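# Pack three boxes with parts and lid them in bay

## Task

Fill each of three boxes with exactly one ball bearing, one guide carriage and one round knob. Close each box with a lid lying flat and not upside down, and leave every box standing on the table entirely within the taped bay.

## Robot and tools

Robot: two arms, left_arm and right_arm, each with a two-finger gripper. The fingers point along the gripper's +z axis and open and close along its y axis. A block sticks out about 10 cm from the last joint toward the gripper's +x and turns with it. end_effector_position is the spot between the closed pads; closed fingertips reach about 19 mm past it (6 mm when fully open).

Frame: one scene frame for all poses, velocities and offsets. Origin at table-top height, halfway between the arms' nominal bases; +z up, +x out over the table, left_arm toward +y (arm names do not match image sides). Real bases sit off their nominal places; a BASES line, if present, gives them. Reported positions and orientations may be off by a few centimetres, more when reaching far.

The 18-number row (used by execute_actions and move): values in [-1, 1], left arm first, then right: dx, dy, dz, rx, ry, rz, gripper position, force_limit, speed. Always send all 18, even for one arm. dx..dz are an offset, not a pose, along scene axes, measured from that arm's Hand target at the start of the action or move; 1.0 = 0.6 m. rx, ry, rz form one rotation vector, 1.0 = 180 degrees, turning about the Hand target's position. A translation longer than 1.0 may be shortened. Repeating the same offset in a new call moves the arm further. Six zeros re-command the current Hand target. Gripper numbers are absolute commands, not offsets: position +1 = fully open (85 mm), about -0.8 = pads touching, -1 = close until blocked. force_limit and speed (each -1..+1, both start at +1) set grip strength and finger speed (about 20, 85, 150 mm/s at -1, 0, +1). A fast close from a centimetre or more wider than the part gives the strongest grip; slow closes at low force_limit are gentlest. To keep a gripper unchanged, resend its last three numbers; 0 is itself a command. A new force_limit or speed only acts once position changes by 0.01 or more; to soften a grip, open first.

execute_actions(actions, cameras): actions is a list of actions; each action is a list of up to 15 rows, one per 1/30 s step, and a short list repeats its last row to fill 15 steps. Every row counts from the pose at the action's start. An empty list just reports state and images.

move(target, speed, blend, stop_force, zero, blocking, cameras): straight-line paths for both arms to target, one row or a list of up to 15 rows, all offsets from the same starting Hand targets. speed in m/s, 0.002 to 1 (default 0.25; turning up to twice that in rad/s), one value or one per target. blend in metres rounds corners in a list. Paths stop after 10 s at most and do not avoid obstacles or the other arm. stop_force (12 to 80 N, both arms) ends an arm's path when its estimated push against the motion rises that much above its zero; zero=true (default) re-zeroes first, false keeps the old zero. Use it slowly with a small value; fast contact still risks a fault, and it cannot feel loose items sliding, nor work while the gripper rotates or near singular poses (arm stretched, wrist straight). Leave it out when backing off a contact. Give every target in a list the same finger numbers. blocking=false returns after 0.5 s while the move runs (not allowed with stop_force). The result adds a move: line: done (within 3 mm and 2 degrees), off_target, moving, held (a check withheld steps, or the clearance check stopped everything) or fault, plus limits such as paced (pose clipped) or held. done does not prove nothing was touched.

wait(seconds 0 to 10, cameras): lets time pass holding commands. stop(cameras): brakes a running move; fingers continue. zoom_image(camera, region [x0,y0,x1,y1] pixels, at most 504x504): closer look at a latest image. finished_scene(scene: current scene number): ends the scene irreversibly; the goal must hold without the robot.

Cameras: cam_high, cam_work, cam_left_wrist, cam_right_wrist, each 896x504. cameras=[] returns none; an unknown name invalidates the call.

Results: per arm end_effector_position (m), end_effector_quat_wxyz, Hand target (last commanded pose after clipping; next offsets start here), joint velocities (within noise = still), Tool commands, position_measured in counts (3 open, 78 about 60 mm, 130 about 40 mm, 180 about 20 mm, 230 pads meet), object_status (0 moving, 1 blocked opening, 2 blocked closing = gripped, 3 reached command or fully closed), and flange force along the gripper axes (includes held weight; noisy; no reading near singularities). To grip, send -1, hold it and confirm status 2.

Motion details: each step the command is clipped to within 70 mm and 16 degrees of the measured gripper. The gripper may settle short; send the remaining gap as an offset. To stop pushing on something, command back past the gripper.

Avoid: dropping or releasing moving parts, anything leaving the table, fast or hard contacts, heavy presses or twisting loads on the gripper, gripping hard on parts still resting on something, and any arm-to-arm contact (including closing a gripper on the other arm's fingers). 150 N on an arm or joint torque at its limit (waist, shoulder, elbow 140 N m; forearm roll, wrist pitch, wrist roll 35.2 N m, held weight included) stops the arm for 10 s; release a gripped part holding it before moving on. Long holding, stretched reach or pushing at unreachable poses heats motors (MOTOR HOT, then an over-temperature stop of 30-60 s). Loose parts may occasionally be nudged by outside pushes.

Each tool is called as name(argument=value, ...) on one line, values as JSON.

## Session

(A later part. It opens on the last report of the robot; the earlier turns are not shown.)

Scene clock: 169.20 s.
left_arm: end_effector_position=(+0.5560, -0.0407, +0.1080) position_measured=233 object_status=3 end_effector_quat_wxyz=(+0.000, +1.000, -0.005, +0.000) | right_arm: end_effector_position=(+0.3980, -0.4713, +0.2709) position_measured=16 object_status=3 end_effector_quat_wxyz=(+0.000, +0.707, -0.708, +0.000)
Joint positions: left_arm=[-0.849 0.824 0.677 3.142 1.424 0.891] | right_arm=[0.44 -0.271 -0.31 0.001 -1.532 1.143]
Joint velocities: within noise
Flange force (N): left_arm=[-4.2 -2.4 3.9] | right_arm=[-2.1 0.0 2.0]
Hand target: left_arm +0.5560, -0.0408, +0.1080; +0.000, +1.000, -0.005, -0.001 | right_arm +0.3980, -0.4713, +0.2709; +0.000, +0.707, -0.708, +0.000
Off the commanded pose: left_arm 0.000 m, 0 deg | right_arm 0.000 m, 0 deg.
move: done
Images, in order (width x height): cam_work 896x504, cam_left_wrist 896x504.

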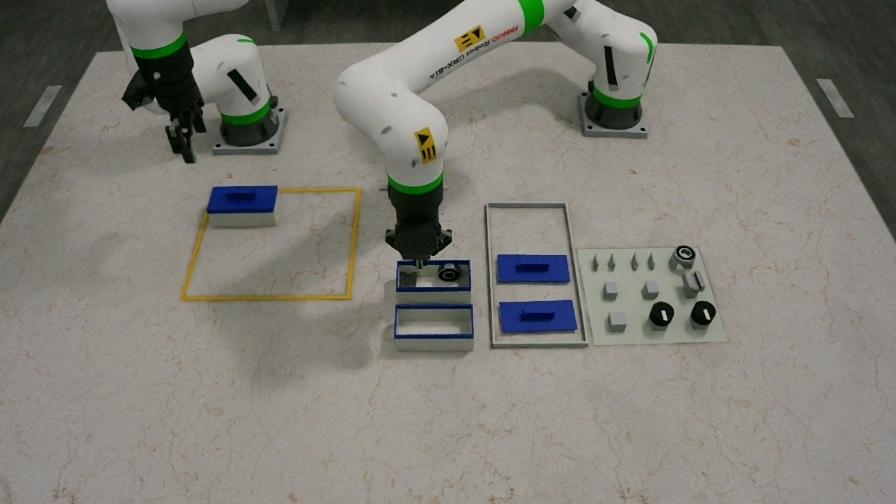

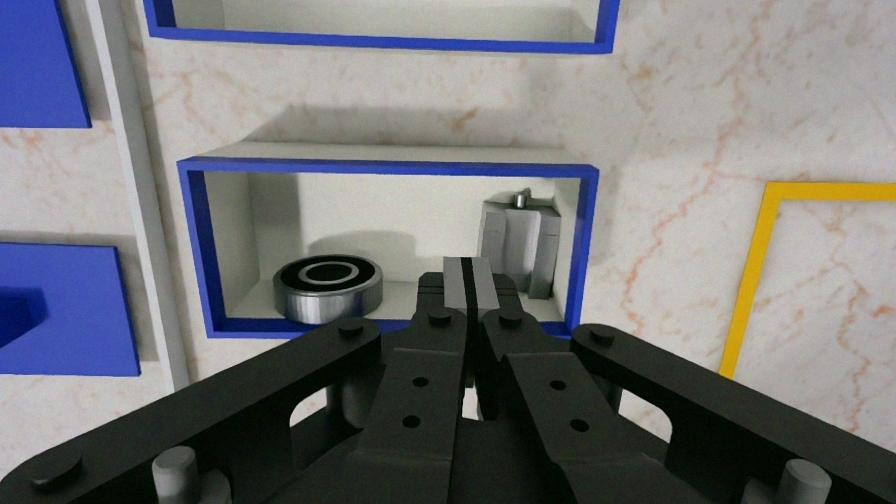

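move(target=[[0,0.022,0.0,0,0,0,-0.9,-0.4,0.5,0,0,0,0,0,0,0.9,-1,-1],[0,0.022,-0.12,0,0,0,-0.9,-0.4,0.5,0,0,0,0,0,0,0.9,-1,-1]], speed=0.12, cameras=["cam_left_wrist"])

move(target=[0,0.058,0,0,0,0,-0.9,-0.4,0.5,0,0,0,0,0,0,0.9,-1,-1], speed=0.02, stop_force=12, cameras=["cam_left_wrist"])

move(target=[0,-0.006,0.12,0,0,0,-0.9,-0.4,0.5,0,0,0,0,0,0,0.9,-1,-1], speed=0.12, cameras=["cam_left_wrist","cam_work"])

zoom_image(camera="cam_work", region=[380, 230, 500, 350])

Scene clock: 170.87 s.
left_arm: end_effector_position=(+0.5560, -0.0276, +0.0360) position_measured=233 object_status=3 end_effector_quat_wxyz=(+0.000, +1.000, -0.005, -0.001) | right_arm: end_effector_position=(+0.3980, -0.4713, +0.2709) position_measured=16 object_status=3 end_effector_quat_wxyz=(+0.000, +0.707, -0.708, +0.000)
Joint positions: left_arm=[-0.838 0.846 0.543 3.143 1.269 0.88] | right_arm=[0.44 -0.271 -0.31 0.001 -1.532 1.143]
Joint velocities: within noise
Flange force (N): left_arm=[-3.8 -1.4 3.6] | right_arm=[-3.3 -0.7 2.0]
Hand target: left_arm +0.5560, -0.0276, +0.0360; +0.000, +1.000, -0.005, -0.001 | right_arm +0.3980, -0.4713, +0.2709; +0.000, +0.707, -0.708, +0.000
Off the commanded pose: left_arm 0.000 m, 0 deg | right_arm 0.000 m, 0 deg.
move: done
Images, in order (width x height): cam_left_wrist 896x504.

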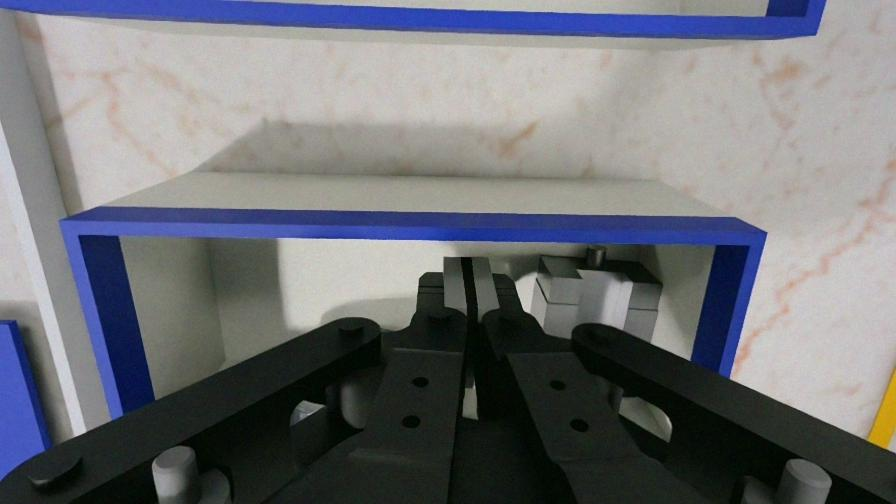

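Scene clock: 173.30 s.
left_arm: end_effector_position=(+0.5560, +0.0072, +0.0360) position_measured=233 object_status=3 end_effector_quat_wxyz=(+0.000, +1.000, -0.005, -0.001) | right_arm: end_effector_position=(+0.3980, -0.4713, +0.2709) position_measured=16 object_status=3 end_effector_quat_wxyz=(+0.000, +0.707, -0.708, +0.000)
Joint positions: left_arm=[-0.806 0.787 0.441 3.142 1.225 0.848] | right_arm=[0.44 -0.271 -0.31 0.001 -1.532 1.143]
Joint velocities: within noise
Flange force (N): left_arm=[-4.4 -2.0 3.6] | right_arm=[-2.3 0.3 2.3]
Hand target: left_arm +0.5560, +0.0072, +0.0360; +0.000, +1.000, -0.005, -0.001 | right_arm +0.3980, -0.4713, +0.2709; +0.000, +0.707, -0.708, +0.000
Off the commanded pose: left_arm 0.000 m, 0 deg | right_arm 0.000 m, 0 deg.
move: done
Images, in order (width x height): cam_left_wrist 896x504.

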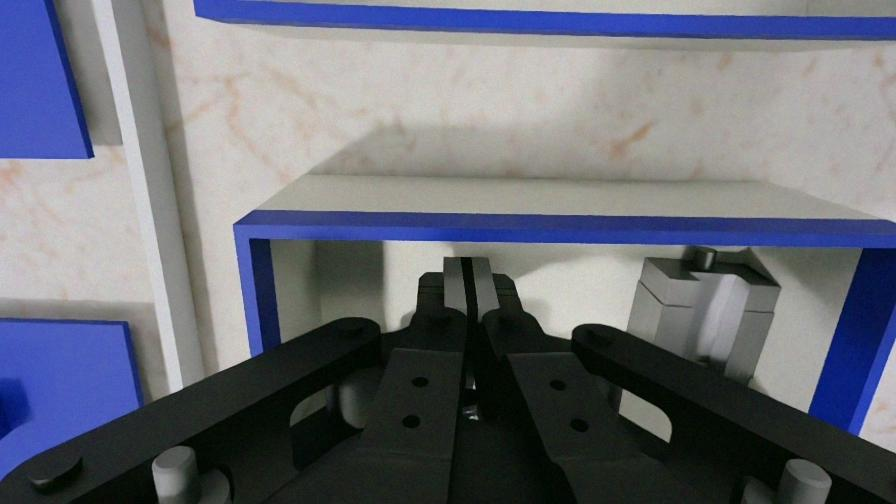

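Scene clock: 174.27 s.
left_arm: end_effector_position=(+0.5560, +0.0037, +0.1080) position_measured=233 object_status=3 end_effector_quat_wxyz=(+0.000, +1.000, -0.005, +0.000) | right_arm: end_effector_position=(+0.3980, -0.4713, +0.2709) position_measured=16 object_status=3 end_effector_quat_wxyz=(+0.000, +0.707, -0.708, +0.000)
Joint positions: left_arm=[-0.81 0.739 0.534 3.142 1.366 0.851] | right_arm=[0.44 -0.271 -0.31 0.001 -1.532 1.143]
Joint velocities: within noise
Flange force (N): left_arm=[-2.6 -0.6 3.3] | right_arm=[-2.7 -0.6 2.1]
Hand target: left_arm +0.5560, +0.0036, +0.1080; +0.000, +1.000, -0.005, -0.001 | right_arm +0.3980, -0.4713, +0.2709; +0.000, +0.707, -0.708, +0.000
Off the commanded pose: left_arm 0.000 m, 0 deg | right_arm 0.000 m, 0 deg.
move: done
Images, in order (width x height): cam_work 896x504, cam_left_wrist 896x504.

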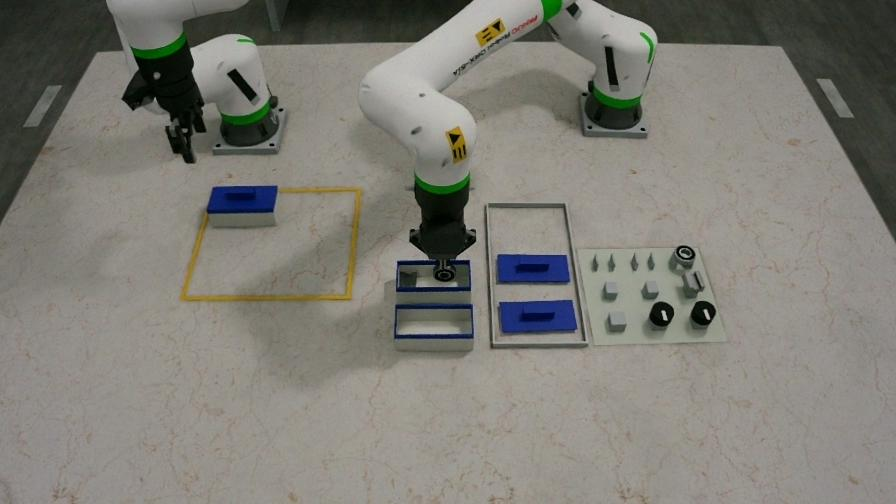

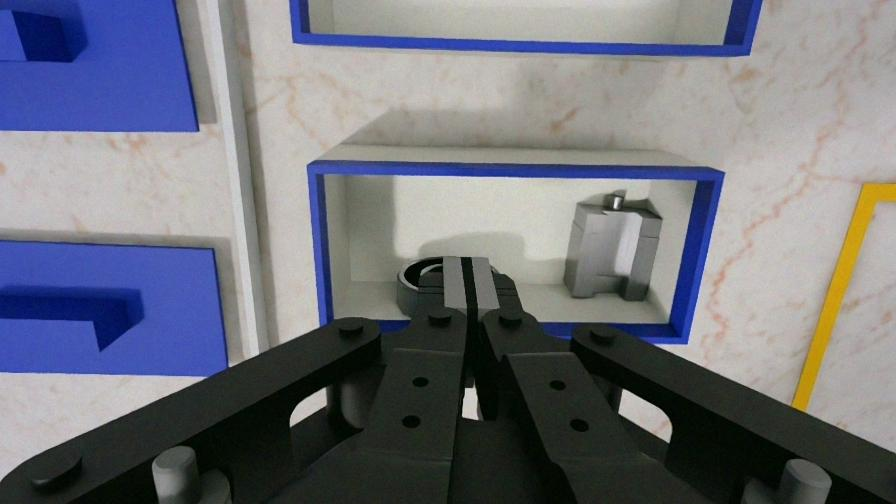

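Scaled by 4.200 from the camera's 896x504 image, which has a finer 1280x720 frame.

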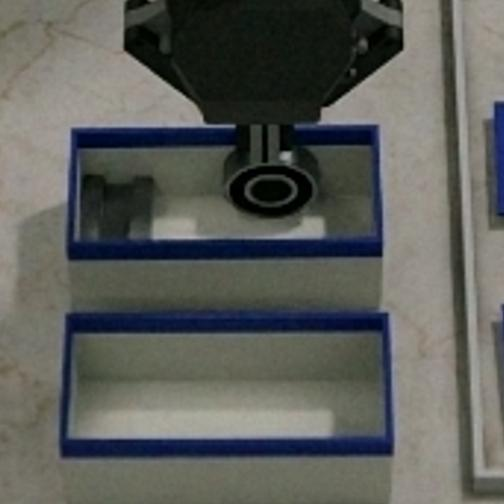

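move(target=[[-0.0242,0.0055,0.0,0,0,0,0.4,-0.4,0.5,0,0,0,0,0,0,0.9,-1,-1]], speed=0.1, cameras=["cam_left_wrist","cam_work"])

zoom_image(camera="cam_work", region=[380, 230, 500, 350])

Scene clock: 176.53 s.
left_arm: end_effector_position=(+0.5414, +0.0069, +0.1079) position_measured=78 object_status=0 end_effector_quat_wxyz=(+0.000, +1.000, -0.005, -0.001) | right_arm: end_effector_position=(+0.3980, -0.4713, +0.2709) position_measured=16 object_status=3 end_effector_quat_wxyz=(+0.000, +0.707, -0.708, +0.000)
Joint positions: left_arm=[-0.823 0.702 0.473 3.143 1.343 0.864] | right_arm=[0.44 -0.271 -0.31 0.001 -1.532 1.143]
Joint velocities: within noise
Flange force (N): left_arm=[-5.0 -2.1 3.9] | right_arm=[-2.8 0.4 1.9]
Hand target: left_arm +0.5415, +0.0069, +0.1080; +0.000, +1.000, -0.005, -0.001 | right_arm +0.3980, -0.4713, +0.2709; +0.000, +0.707, -0.708, +0.000
Off the commanded pose: left_arm 0.000 m, 0 deg | right_arm 0.000 m, 0 deg.
move: done
Images, in order (width x height): cam_work 896x504, cam_left_wrist 896x504.

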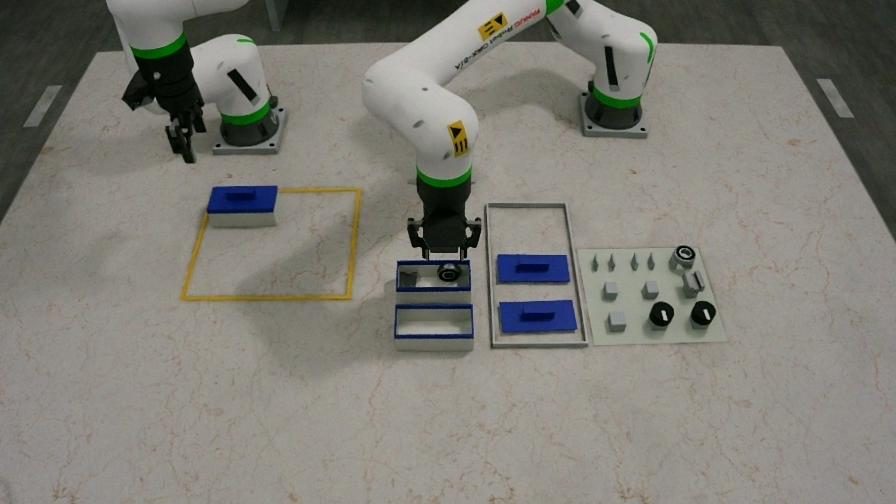

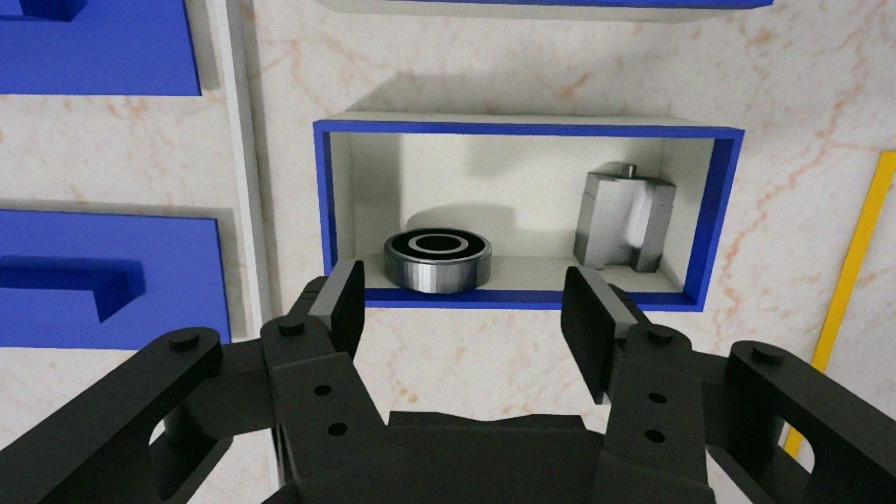

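Scaled by 4.200 from the camera's 896x504 image, which has a finer 1280x720 frame.

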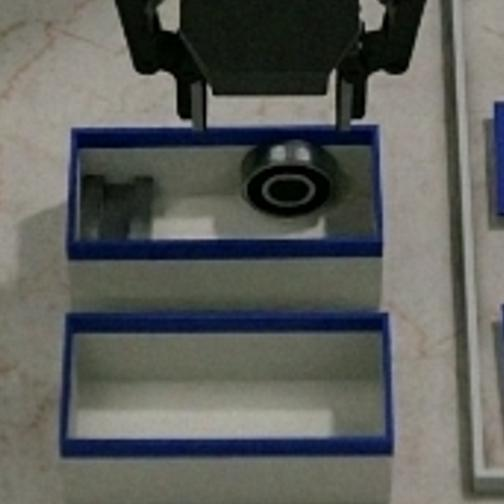

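move(target=[[0.003,0.006,-0.0,0,0,0,0.4,-0.4,0.5,0,0,0,0,0,0,0.9,-1,-1],[0.003,0.006,-0.12,0,0,0,0.4,-0.4,0.5,0,0,0,0,0,0,0.9,-1,-1]], speed=0.12, cameras=["cam_left_wrist","cam_work"])

zoom_image(camera="cam_left_wrist", region=[250, 180, 700, 430])

Scene clock: 177.73 s.
left_arm: end_effector_position=(+0.5432, +0.0105, +0.0360) position_measured=78 object_status=3 end_effector_quat_wxyz=(+0.000, +1.000, -0.005, -0.001) | right_arm: end_effector_position=(+0.3980, -0.4713, +0.2709) position_measured=16 object_status=3 end_effector_quat_wxyz=(+0.000, +0.707, -0.708, +0.000)
Joint positions: left_arm=[-0.817 0.757 0.389 3.143 1.204 0.859] | right_arm=[0.44 -0.271 -0.31 0.001 -1.532 1.143]
Joint velocities: within noise
Flange force (N): left_arm=[-4.6 -1.6 3.5] | right_arm=[-3.2 0.9 2.6]
Hand target: left_arm +0.5433, +0.0105, +0.0360; +0.000, +1.000, -0.005, -0.001 | right_arm +0.3980, -0.4713, +0.2709; +0.000, +0.707, -0.708, +0.000
Off the commanded pose: left_arm 0.000 m, 0 deg | right_arm 0.000 m, 0 deg.
move: done
Images, in order (width x height): cam_work 896x504, cam_left_wrist 896x504.

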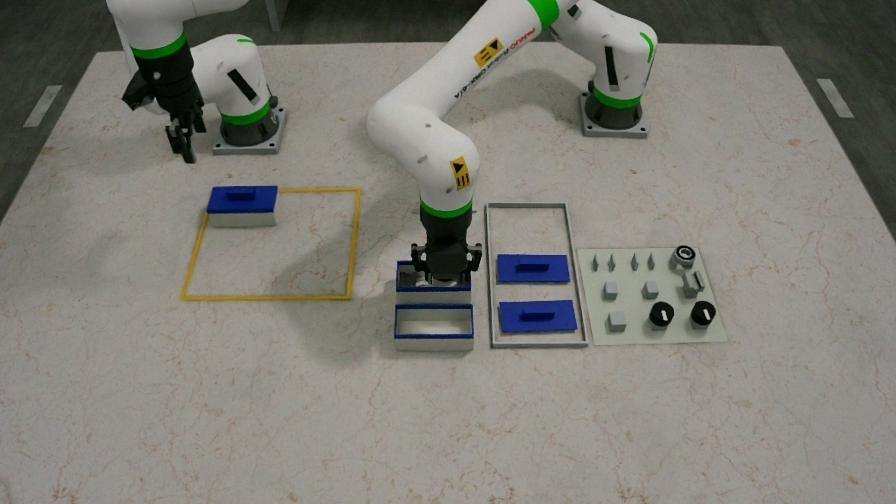

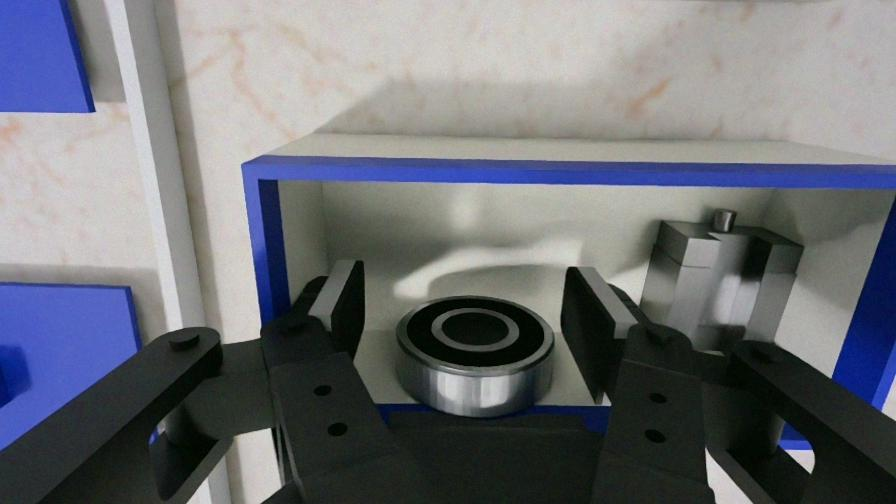

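Scaled by 1.120 from the camera's 896x504 image, which has a finer 1280x720 frame.

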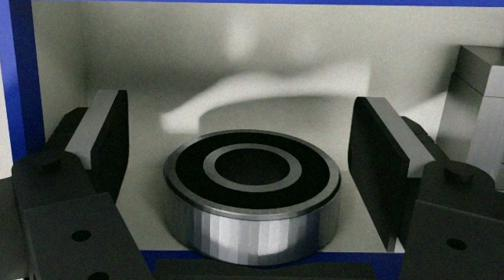

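move(target=[-0.01,0,0,0,0,0,0.4,-0.4,0.5,0,0,0,0,0,0,0.9,-1,-1], cameras=[])

move(target=[0,0,0,0,0,0,-1,-0.5,-1,0,0,0,0,0,0,0.9,-1,-1], cameras=["cam_left_wrist"])

move(target=[0,0,0.03,0,0,0,-1,-0.5,-1,0,0,0,0,0,0,0.9,-1,-1], speed=0.05, cameras=["cam_left_wrist","cam_work"])

zoom_image(camera="cam_work", region=[380, 200, 500, 320])

zoom_image(camera="cam_left_wrist", region=[250, 180, 700, 430])

Scene clock: 179.07 s.
left_arm: end_effector_position=(+0.5373, +0.0105, +0.0360) position_measured=78 object_status=3 end_effector_quat_wxyz=(+0.000, +1.000, -0.005, -0.001) | right_arm: end_effector_position=(+0.3980, -0.4713, +0.2709) position_measured=16 object_status=3 end_effector_quat_wxyz=(+0.000, +0.707, -0.708, +0.000)
Joint positions: left_arm=[-0.824 0.745 0.369 3.142 1.195 0.866] | right_arm=[0.44 -0.271 -0.31 0.001 -1.532 1.143]
Joint velocities: within noise
Flange force (N): left_arm=[-3.3 -1.6 3.1] | right_arm=[-2.8 0.9 2.1]
Hand target: left_arm +0.5373, +0.0105, +0.0360; +0.000, +1.000, -0.005, -0.001 | right_arm +0.3980, -0.4713, +0.2709; +0.000, +0.707, -0.708, +0.000
Off the commanded pose: left_arm 0.000 m, 0 deg | right_arm 0.000 m, 0 deg.
move: done
No camera images: "cameras" was empty.

Scene clock: 180.10 s.
left_arm: end_effector_position=(+0.5373, +0.0105, +0.0360) position_measured=116 object_status=0 end_effector_quat_wxyz=(+0.000, +1.000, -0.005, -0.001) | right_arm: end_effector_position=(+0.3980, -0.4713, +0.2709) position_measured=16 object_status=3 end_effector_quat_wxyz=(+0.000, +0.707, -0.708, +0.000)
Joint positions: left_arm=[-0.824 0.745 0.369 3.142 1.195 0.866] | right_arm=[0.44 -0.271 -0.31 0.001 -1.532 1.143]
Joint velocities: within noise
Flange force (N): left_arm=[-3.7 -2.7 -1.0] | right_arm=[-2.6 -0.5 1.9]
Hand target: left_arm +0.5373, +0.0105, +0.0360; +0.000, +1.000, -0.005, -0.001 | right_arm +0.3980, -0.4713, +0.2709; +0.000, +0.707, -0.708, +0.000
Off the commanded pose: left_arm 0.000 m, 0 deg | right_arm 0.000 m, 0 deg.
move: done
Images, in order (width x height): cam_left_wrist 896x504.

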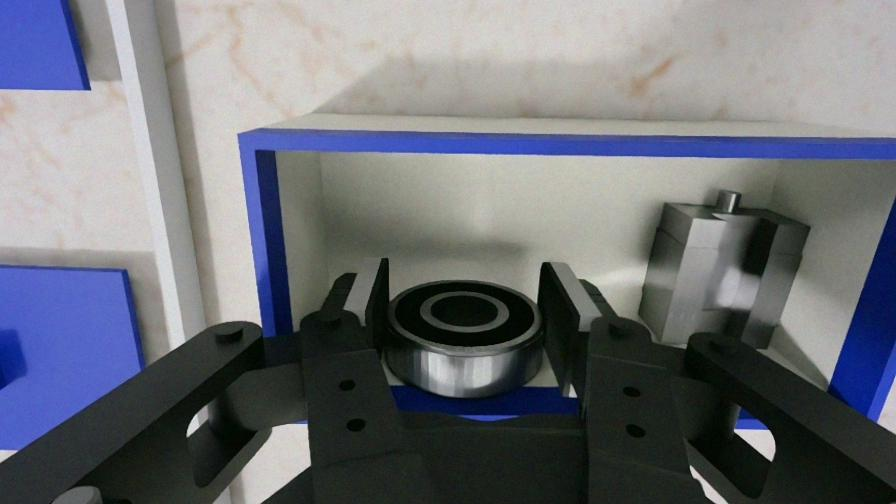

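Scene clock: 180.87 s.
left_arm: end_effector_position=(+0.5372, +0.0105, +0.0539) position_measured=116 object_status=2 end_effector_quat_wxyz=(+0.000, +1.000, -0.005, -0.001) | right_arm: end_effector_position=(+0.3980, -0.4713, +0.2709) position_measured=16 object_status=3 end_effector_quat_wxyz=(+0.000, +0.707, -0.708, +0.000)
Joint positions: left_arm=[-0.824 0.728 0.386 3.142 1.229 0.866] | right_arm=[0.44 -0.271 -0.31 0.001 -1.532 1.143]
Joint velocities: within noise
Flange force (N): left_arm=[-4.4 -2.1 4.5] | right_arm=[-1.5 -0.1 2.6]
Hand target: left_arm +0.5373, +0.0105, +0.0540; +0.000, +1.000, -0.005, -0.001 | right_arm +0.3980, -0.4713, +0.2709; +0.000, +0.707, -0.708, +0.000
Off the commanded pose: left_arm 0.000 m, 0 deg | right_arm 0.000 m, 0 deg.
move: done
Images, in order (width x height): cam_work 896x504, cam_left_wrist 896x504.

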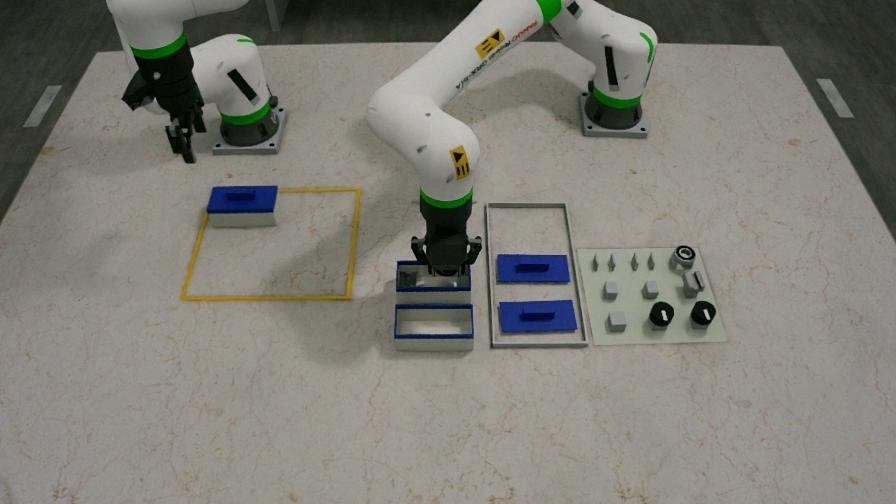

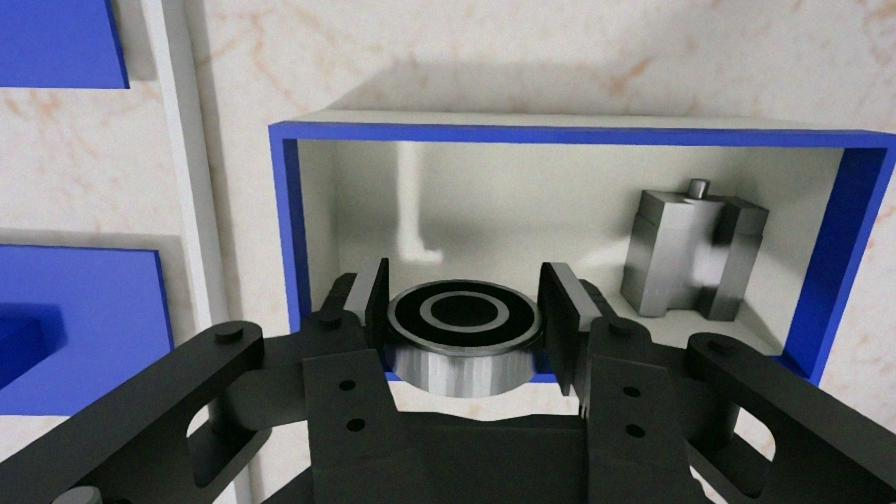

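Scaled by 4.200 from the camera's 896x504 image, which has a finer 1280x720 frame.

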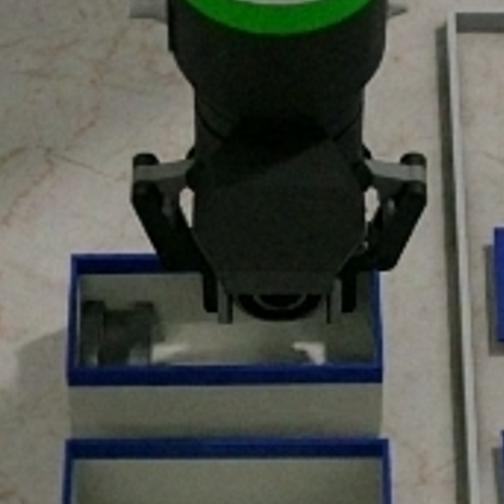

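Scaled by 1.120 from the camera's 896x504 image, which has a finer 1280x720 frame.

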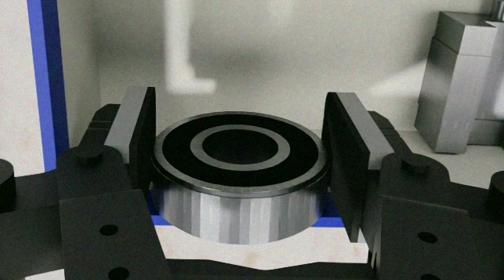

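move(target=[[0,0,0.12,0,0,0,-1,-0.5,-1,0,0,0,0,0,0,0.9,-1,-1],[-0.22,-0.03,0.16,0,0,0,-1,-0.5,-1,0,0,0,0,0,0,0.9,-1,-1],[-0.22,-0.03,0.16,0,-0.361,0,-1,-0.5,-1,0,0,0,0,0,0,0.9,-1,-1]], speed=[0.12,0.15,0.2], cameras=["cam_left_wrist","cam_work"])

zoom_image(camera="cam_work", region=[360, 120, 520, 280])

Scene clock: 186.93 s.
left_arm: end_effector_position=(+0.4053, -0.0075, +0.1500) position_measured=116 object_status=2 end_effector_quat_wxyz=(-0.003, +0.844, -0.004, +0.537) | right_arm: end_effector_position=(+0.3980, -0.4713, +0.2709) position_measured=16 object_status=3 end_effector_quat_wxyz=(+0.000, +0.707, -0.708, +0.000)
Joint positions: left_arm=[-1.27 0.355 -0.691 1.593 1.072 2.546] | right_arm=[0.44 -0.271 -0.31 0.001 -1.532 1.143]
Joint velocities: within noise
Flange force (N): left_arm=[-4.0 -0.5 -1.2] | right_arm=[-3.0 -0.5 2.3]
Hand target: left_arm +0.4053, -0.0075, +0.1500; -0.003, +0.844, -0.004, +0.537 | right_arm +0.3980, -0.4713, +0.2709; +0.000, +0.707, -0.708, +0.000
Off the commanded pose: left_arm 0.000 m, 0 deg | right_arm 0.000 m, 0 deg.
move: done
Images, in order (width x height): cam_work 896x504, cam_left_wrist 896x504.

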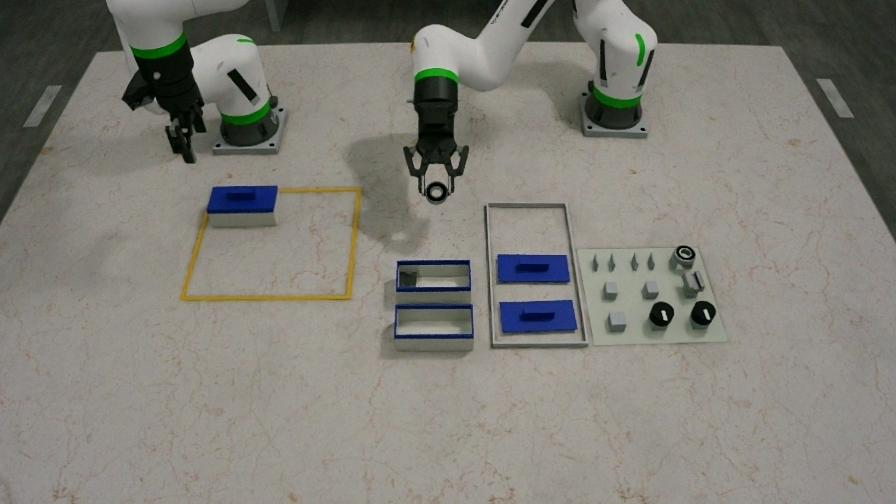

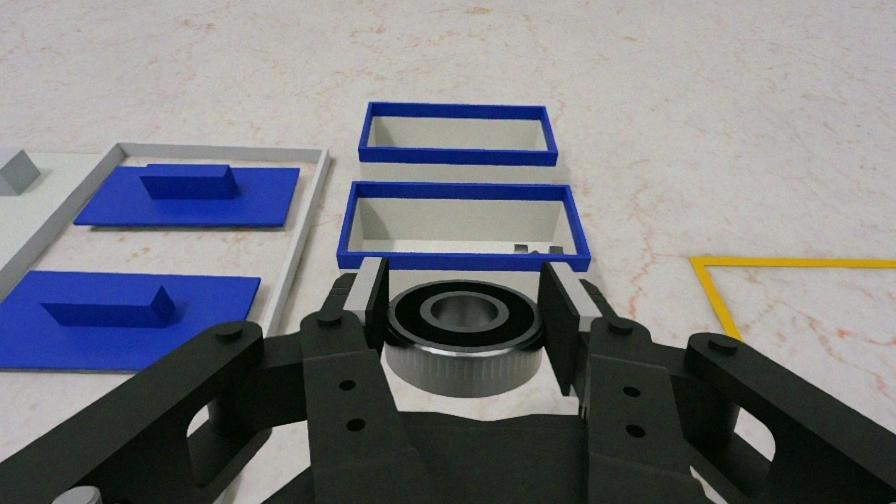

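Scaled by 3.150 from the camera's 896x504 image, which has a finer 1280x720 frame.

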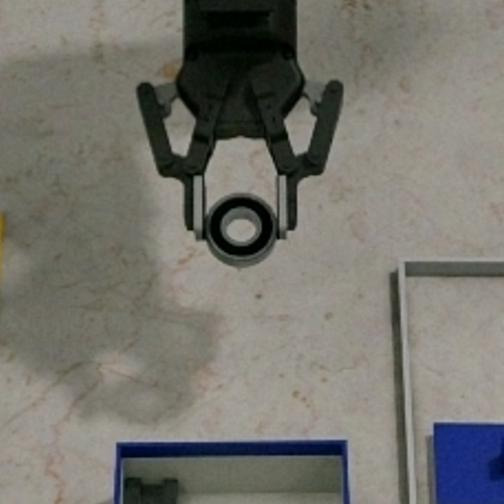

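move(target=[0,0,-0.167,0,0,0,-1,-0.5,-1,0,0,0,0,0,0,0.9,-1,-1], speed=0.12, cameras=["cam_work"])

zoom_image(camera="cam_work", region=[360, 120, 520, 280])

move(target=[0,0,-0.06,0,0,0,-1,-0.5,-1,0,0,0,0,0,0,0.9,-1,-1], speed=0.01, stop_force=12, cameras=["cam_left_wrist","cam_work"])

zoom_image(camera="cam_work", region=[360, 120, 520, 280])

Scene clock: 188.40 s.
left_arm: end_effector_position=(+0.4052, -0.0075, +0.0498) position_measured=116 object_status=2 end_effector_quat_wxyz=(-0.003, +0.844, -0.004, +0.537) | right_arm: end_effector_position=(+0.3980, -0.4713, +0.2709) position_measured=16 object_status=3 end_effector_quat_wxyz=(+0.000, +0.707, -0.708, +0.000)
Joint positions: left_arm=[-1.226 0.558 -0.705 1.433 1.066 2.793] | right_arm=[0.44 -0.271 -0.31 0.001 -1.532 1.143]
Joint velocities: within noise
Flange force (N): left_arm=[-3.2 -1.2 -2.7] | right_arm=[-2.5 0.1 2.5]
Hand target: left_arm +0.4053, -0.0075, +0.0498; -0.003, +0.844, -0.004, +0.537 | right_arm +0.3980, -0.4713, +0.2709; +0.000, +0.707, -0.708, +0.000
Off the commanded pose: left_arm 0.000 m, 0 deg | right_arm 0.000 m, 0 deg.
move: done
Images, in order (width x height): cam_work 896x504.

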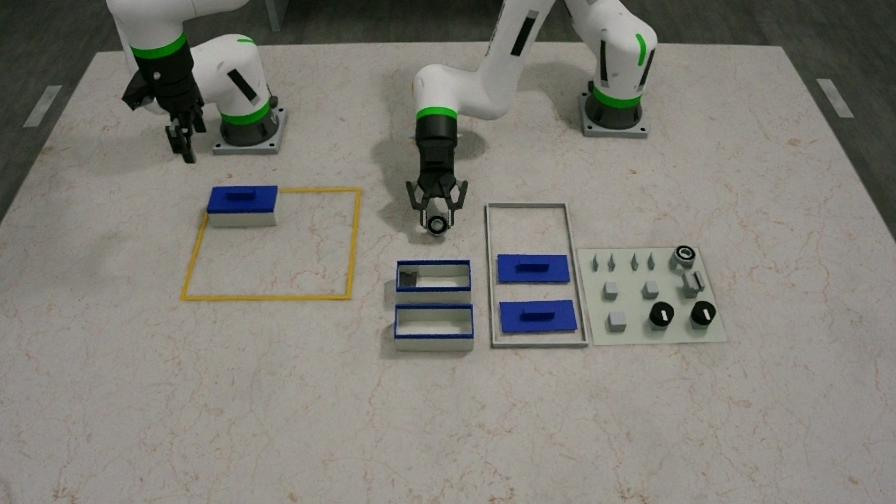

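Scaled by 3.150 from the camera's 896x504 image, which has a finer 1280x720 frame.

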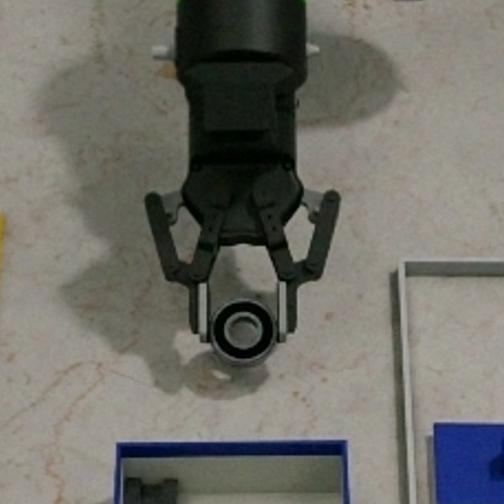

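Scene clock: 192.13 s.
left_arm: end_effector_position=(+0.4053, -0.0075, +0.0209) position_measured=116 object_status=2 end_effector_quat_wxyz=(-0.003, +0.844, -0.004, +0.537) | right_arm: end_effector_position=(+0.3980, -0.4713, +0.2709) position_measured=16 object_status=3 end_effector_quat_wxyz=(+0.000, +0.707, -0.708, +0.000)
Joint positions: left_arm=[-1.214 0.623 -0.696 1.39 1.073 2.859] | right_arm=[0.44 -0.271 -0.31 0.001 -1.532 1.143]
Joint velocities: within noise
Flange force (N): left_arm=[11.0 -2.4 -12.9] | right_arm=[-2.7 0.6 2.7]
Hand target: left_arm +0.4053, -0.0075, +0.0209; -0.003, +0.844, -0.004, +0.537 (not the last commanded pose) | right_arm +0.3980, -0.4713, +0.2709; +0.000, +0.707, -0.708, +0.000
Off the commanded pose: left_arm 0.007 m, 0 deg | right_arm 0.000 m, 0 deg.
move: contact (left_arm)
Images, in order (width x height): cam_work 896x504, cam_left_wrist 896x504.

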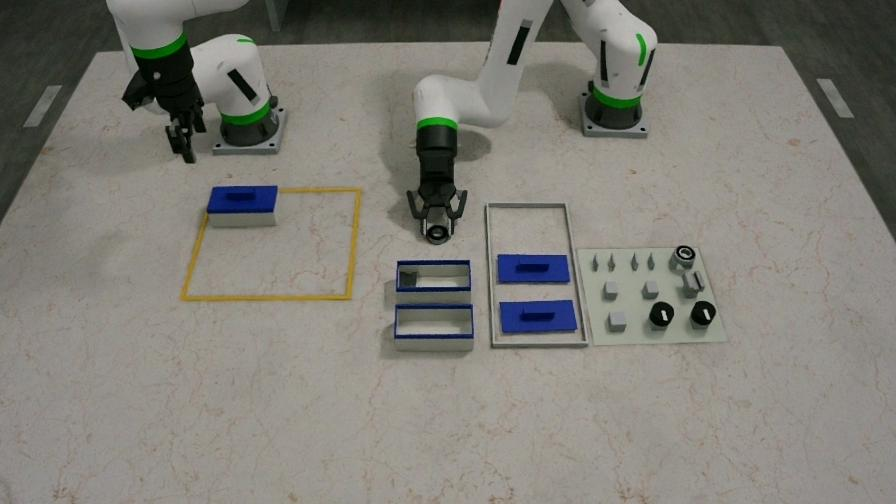

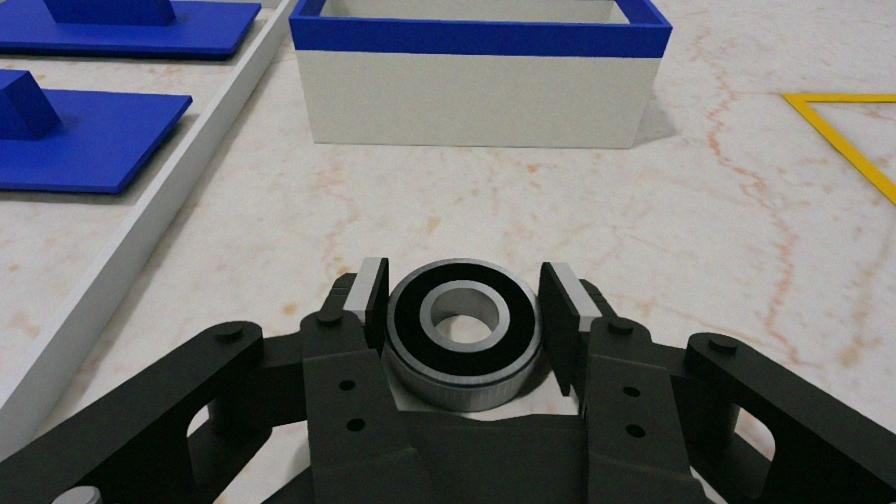

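Scaled by 3.150 from the camera's 896x504 image, which has a finer 1280x720 frame.

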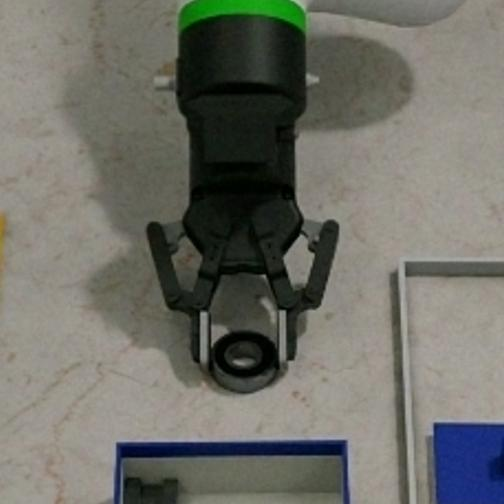

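move(target=[0,0,0,0,0,0,0.3,-0.5,-1,0,0,0,0,0,0,0.9,-1,-1], cameras=[])

move(target=[[-0.08,0,0.045,0,0,0,0.3,-0.5,-1,0,0,0,0,0,0,0.9,-1,-1],[-0.08,0,0.22,0,0,0,0.3,-0.5,-1,0,0,0,0,0,0,0.9,-1,-1],[0.05,0.0,0.21,0,0.361,0,0.3,-0.5,-1,0,0,0,0,0,0,0.9,-1,-1]], speed=[0.1,0.2,0.25], blend=[0.01,0.04,0], cameras=["cam_left_wrist","cam_work"])

zoom_image(camera="cam_work", region=[360, 120, 520, 280])

Scene clock: 193.17 s.
left_arm: end_effector_position=(+0.4053, -0.0075, +0.0209) position_measured=91 object_status=0 end_effector_quat_wxyz=(-0.003, +0.844, -0.004, +0.537) | right_arm: end_effector_position=(+0.3980, -0.4713, +0.2709) position_measured=16 object_status=3 end_effector_quat_wxyz=(+0.000, +0.707, -0.708, +0.000)
Joint positions: left_arm=[-1.214 0.623 -0.696 1.39 1.073 2.859] | right_arm=[0.44 -0.271 -0.31 0.001 -1.532 1.143]
Joint velocities: within noise
Flange force (N): left_arm=[-2.8 -0.1 -3.0] | right_arm=[-2.9 -0.9 2.2]
Hand target: left_arm +0.4053, -0.0075, +0.0209; -0.003, +0.844, -0.004, +0.537 | right_arm +0.3980, -0.4713, +0.2709; +0.000, +0.707, -0.708, +0.000
Off the commanded pose: left_arm 0.000 m, 0 deg | right_arm 0.000 m, 0 deg.
move: done
No camera images: "cameras" was empty.

Scene clock: 196.97 s.
left_arm: end_effector_position=(+0.4353, -0.0075, +0.1469) position_measured=91 object_status=3 end_effector_quat_wxyz=(+0.000, +1.000, -0.005, +0.000) | right_arm: end_effector_position=(+0.3980, -0.4713, +0.2709) position_measured=16 object_status=3 end_effector_quat_wxyz=(+0.000, +0.707, -0.708, +0.000)
Joint positions: left_arm=[-0.969 0.501 0.254 3.142 1.324 1.011] | right_arm=[0.44 -0.271 -0.31 0.001 -1.532 1.143]
Joint velocities: within noise
Flange force (N): left_arm=[-2.7 -1.2 3.7] | right_arm=[-3.3 0.5 2.7]
Hand target: left_arm +0.4353, -0.0075, +0.1469; +0.000, +1.000, -0.005, +0.000 | right_arm +0.3980, -0.4713, +0.2709; +0.000, +0.707, -0.708, +0.000
Off the commanded pose: left_arm 0.000 m, 0 deg | right_arm 0.000 m, 0 deg.
move: done
Images, in order (width x height): cam_work 896x504, cam_left_wrist 896x504.

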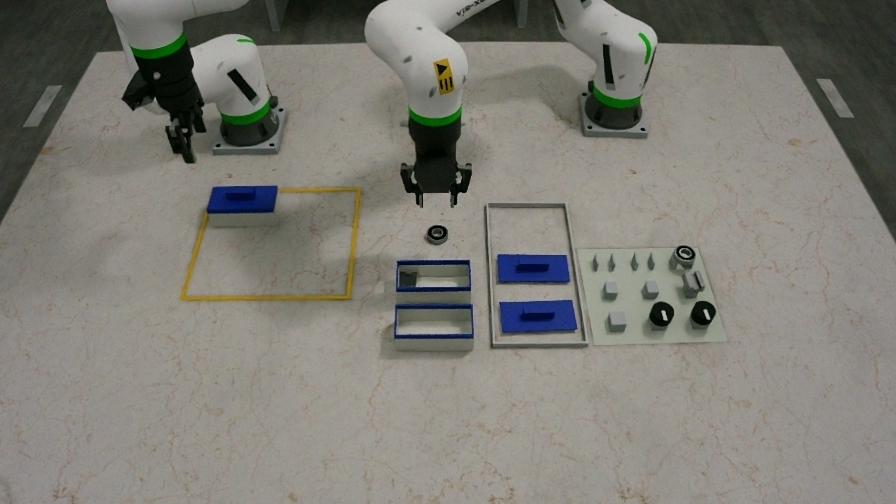

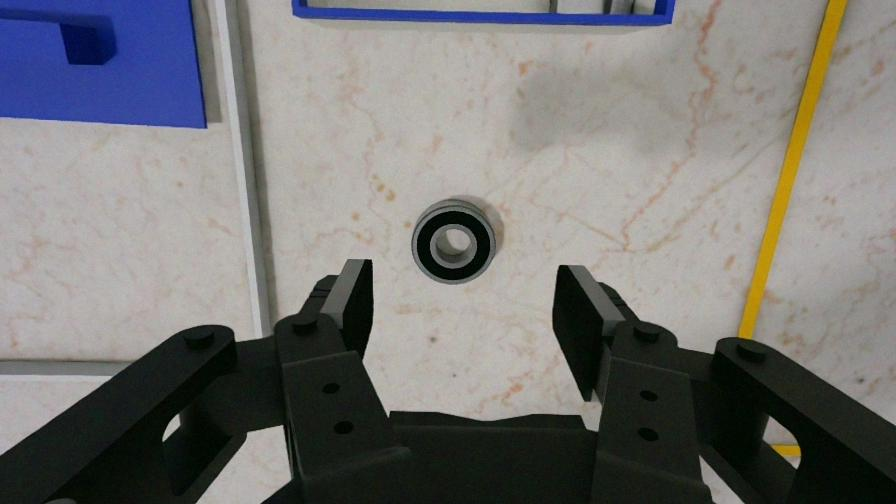

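Scaled by 3.150 from the camera's 896x504 image, which has a finer 1280x720 frame.

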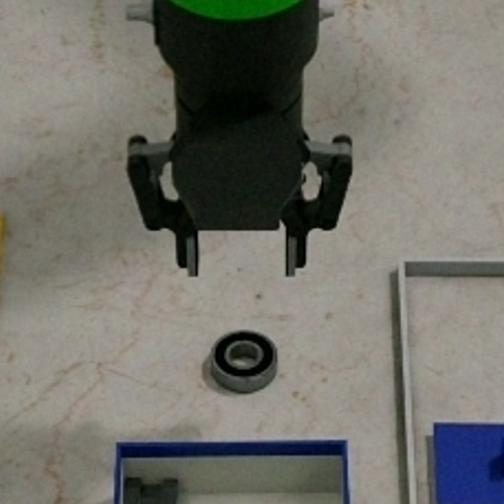

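move(target=[[-0.038,0.0,-0.12,0,0,0,0.3,-0.5,-1,0,0,0,0,0,0,0.9,-1,-1]], speed=0.15, cameras=["cam_left_wrist"])

Scene clock: 198.17 s.
left_arm: end_effector_position=(+0.4125, -0.0075, +0.0749) position_measured=91 object_status=3 end_effector_quat_wxyz=(+0.000, +1.000, -0.005, +0.000) | right_arm: end_effector_position=(+0.3980, -0.4713, +0.2709) position_measured=16 object_status=3 end_effector_quat_wxyz=(+0.000, +0.707, -0.708, +0.000)
Joint positions: left_arm=[-1.001 0.522 0.108 3.142 1.157 1.043] | right_arm=[0.44 -0.271 -0.31 0.001 -1.532 1.143]
Joint velocities: within noise
Flange force (N): left_arm=[-2.7 -1.6 4.2] | right_arm=[-3.5 0.0 1.7]
Hand target: left_arm +0.4125, -0.0075, +0.0749; +0.000, +1.000, -0.005, +0.000 | right_arm +0.3980, -0.4713, +0.2709; +0.000, +0.707, -0.708, +0.000
Off the commanded pose: left_arm 0.000 m, 0 deg | right_arm 0.000 m, 0 deg.
move: done
Images, in order (width x height): cam_left_wrist 896x504.

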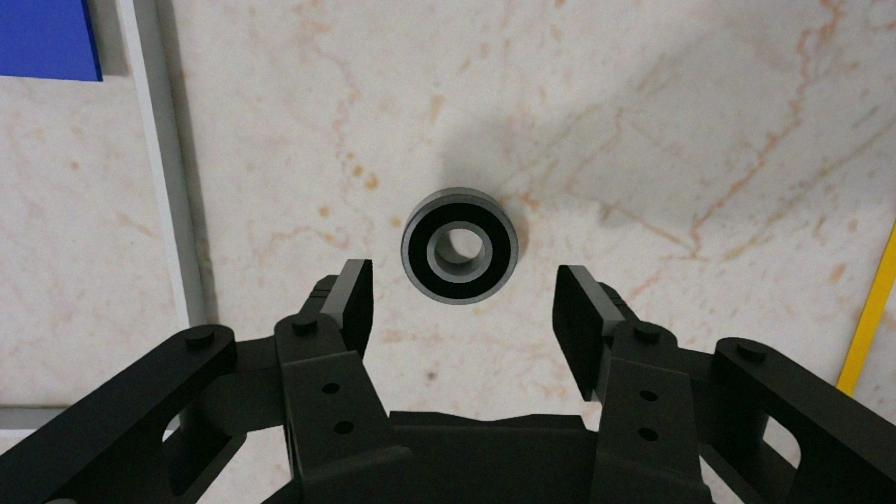

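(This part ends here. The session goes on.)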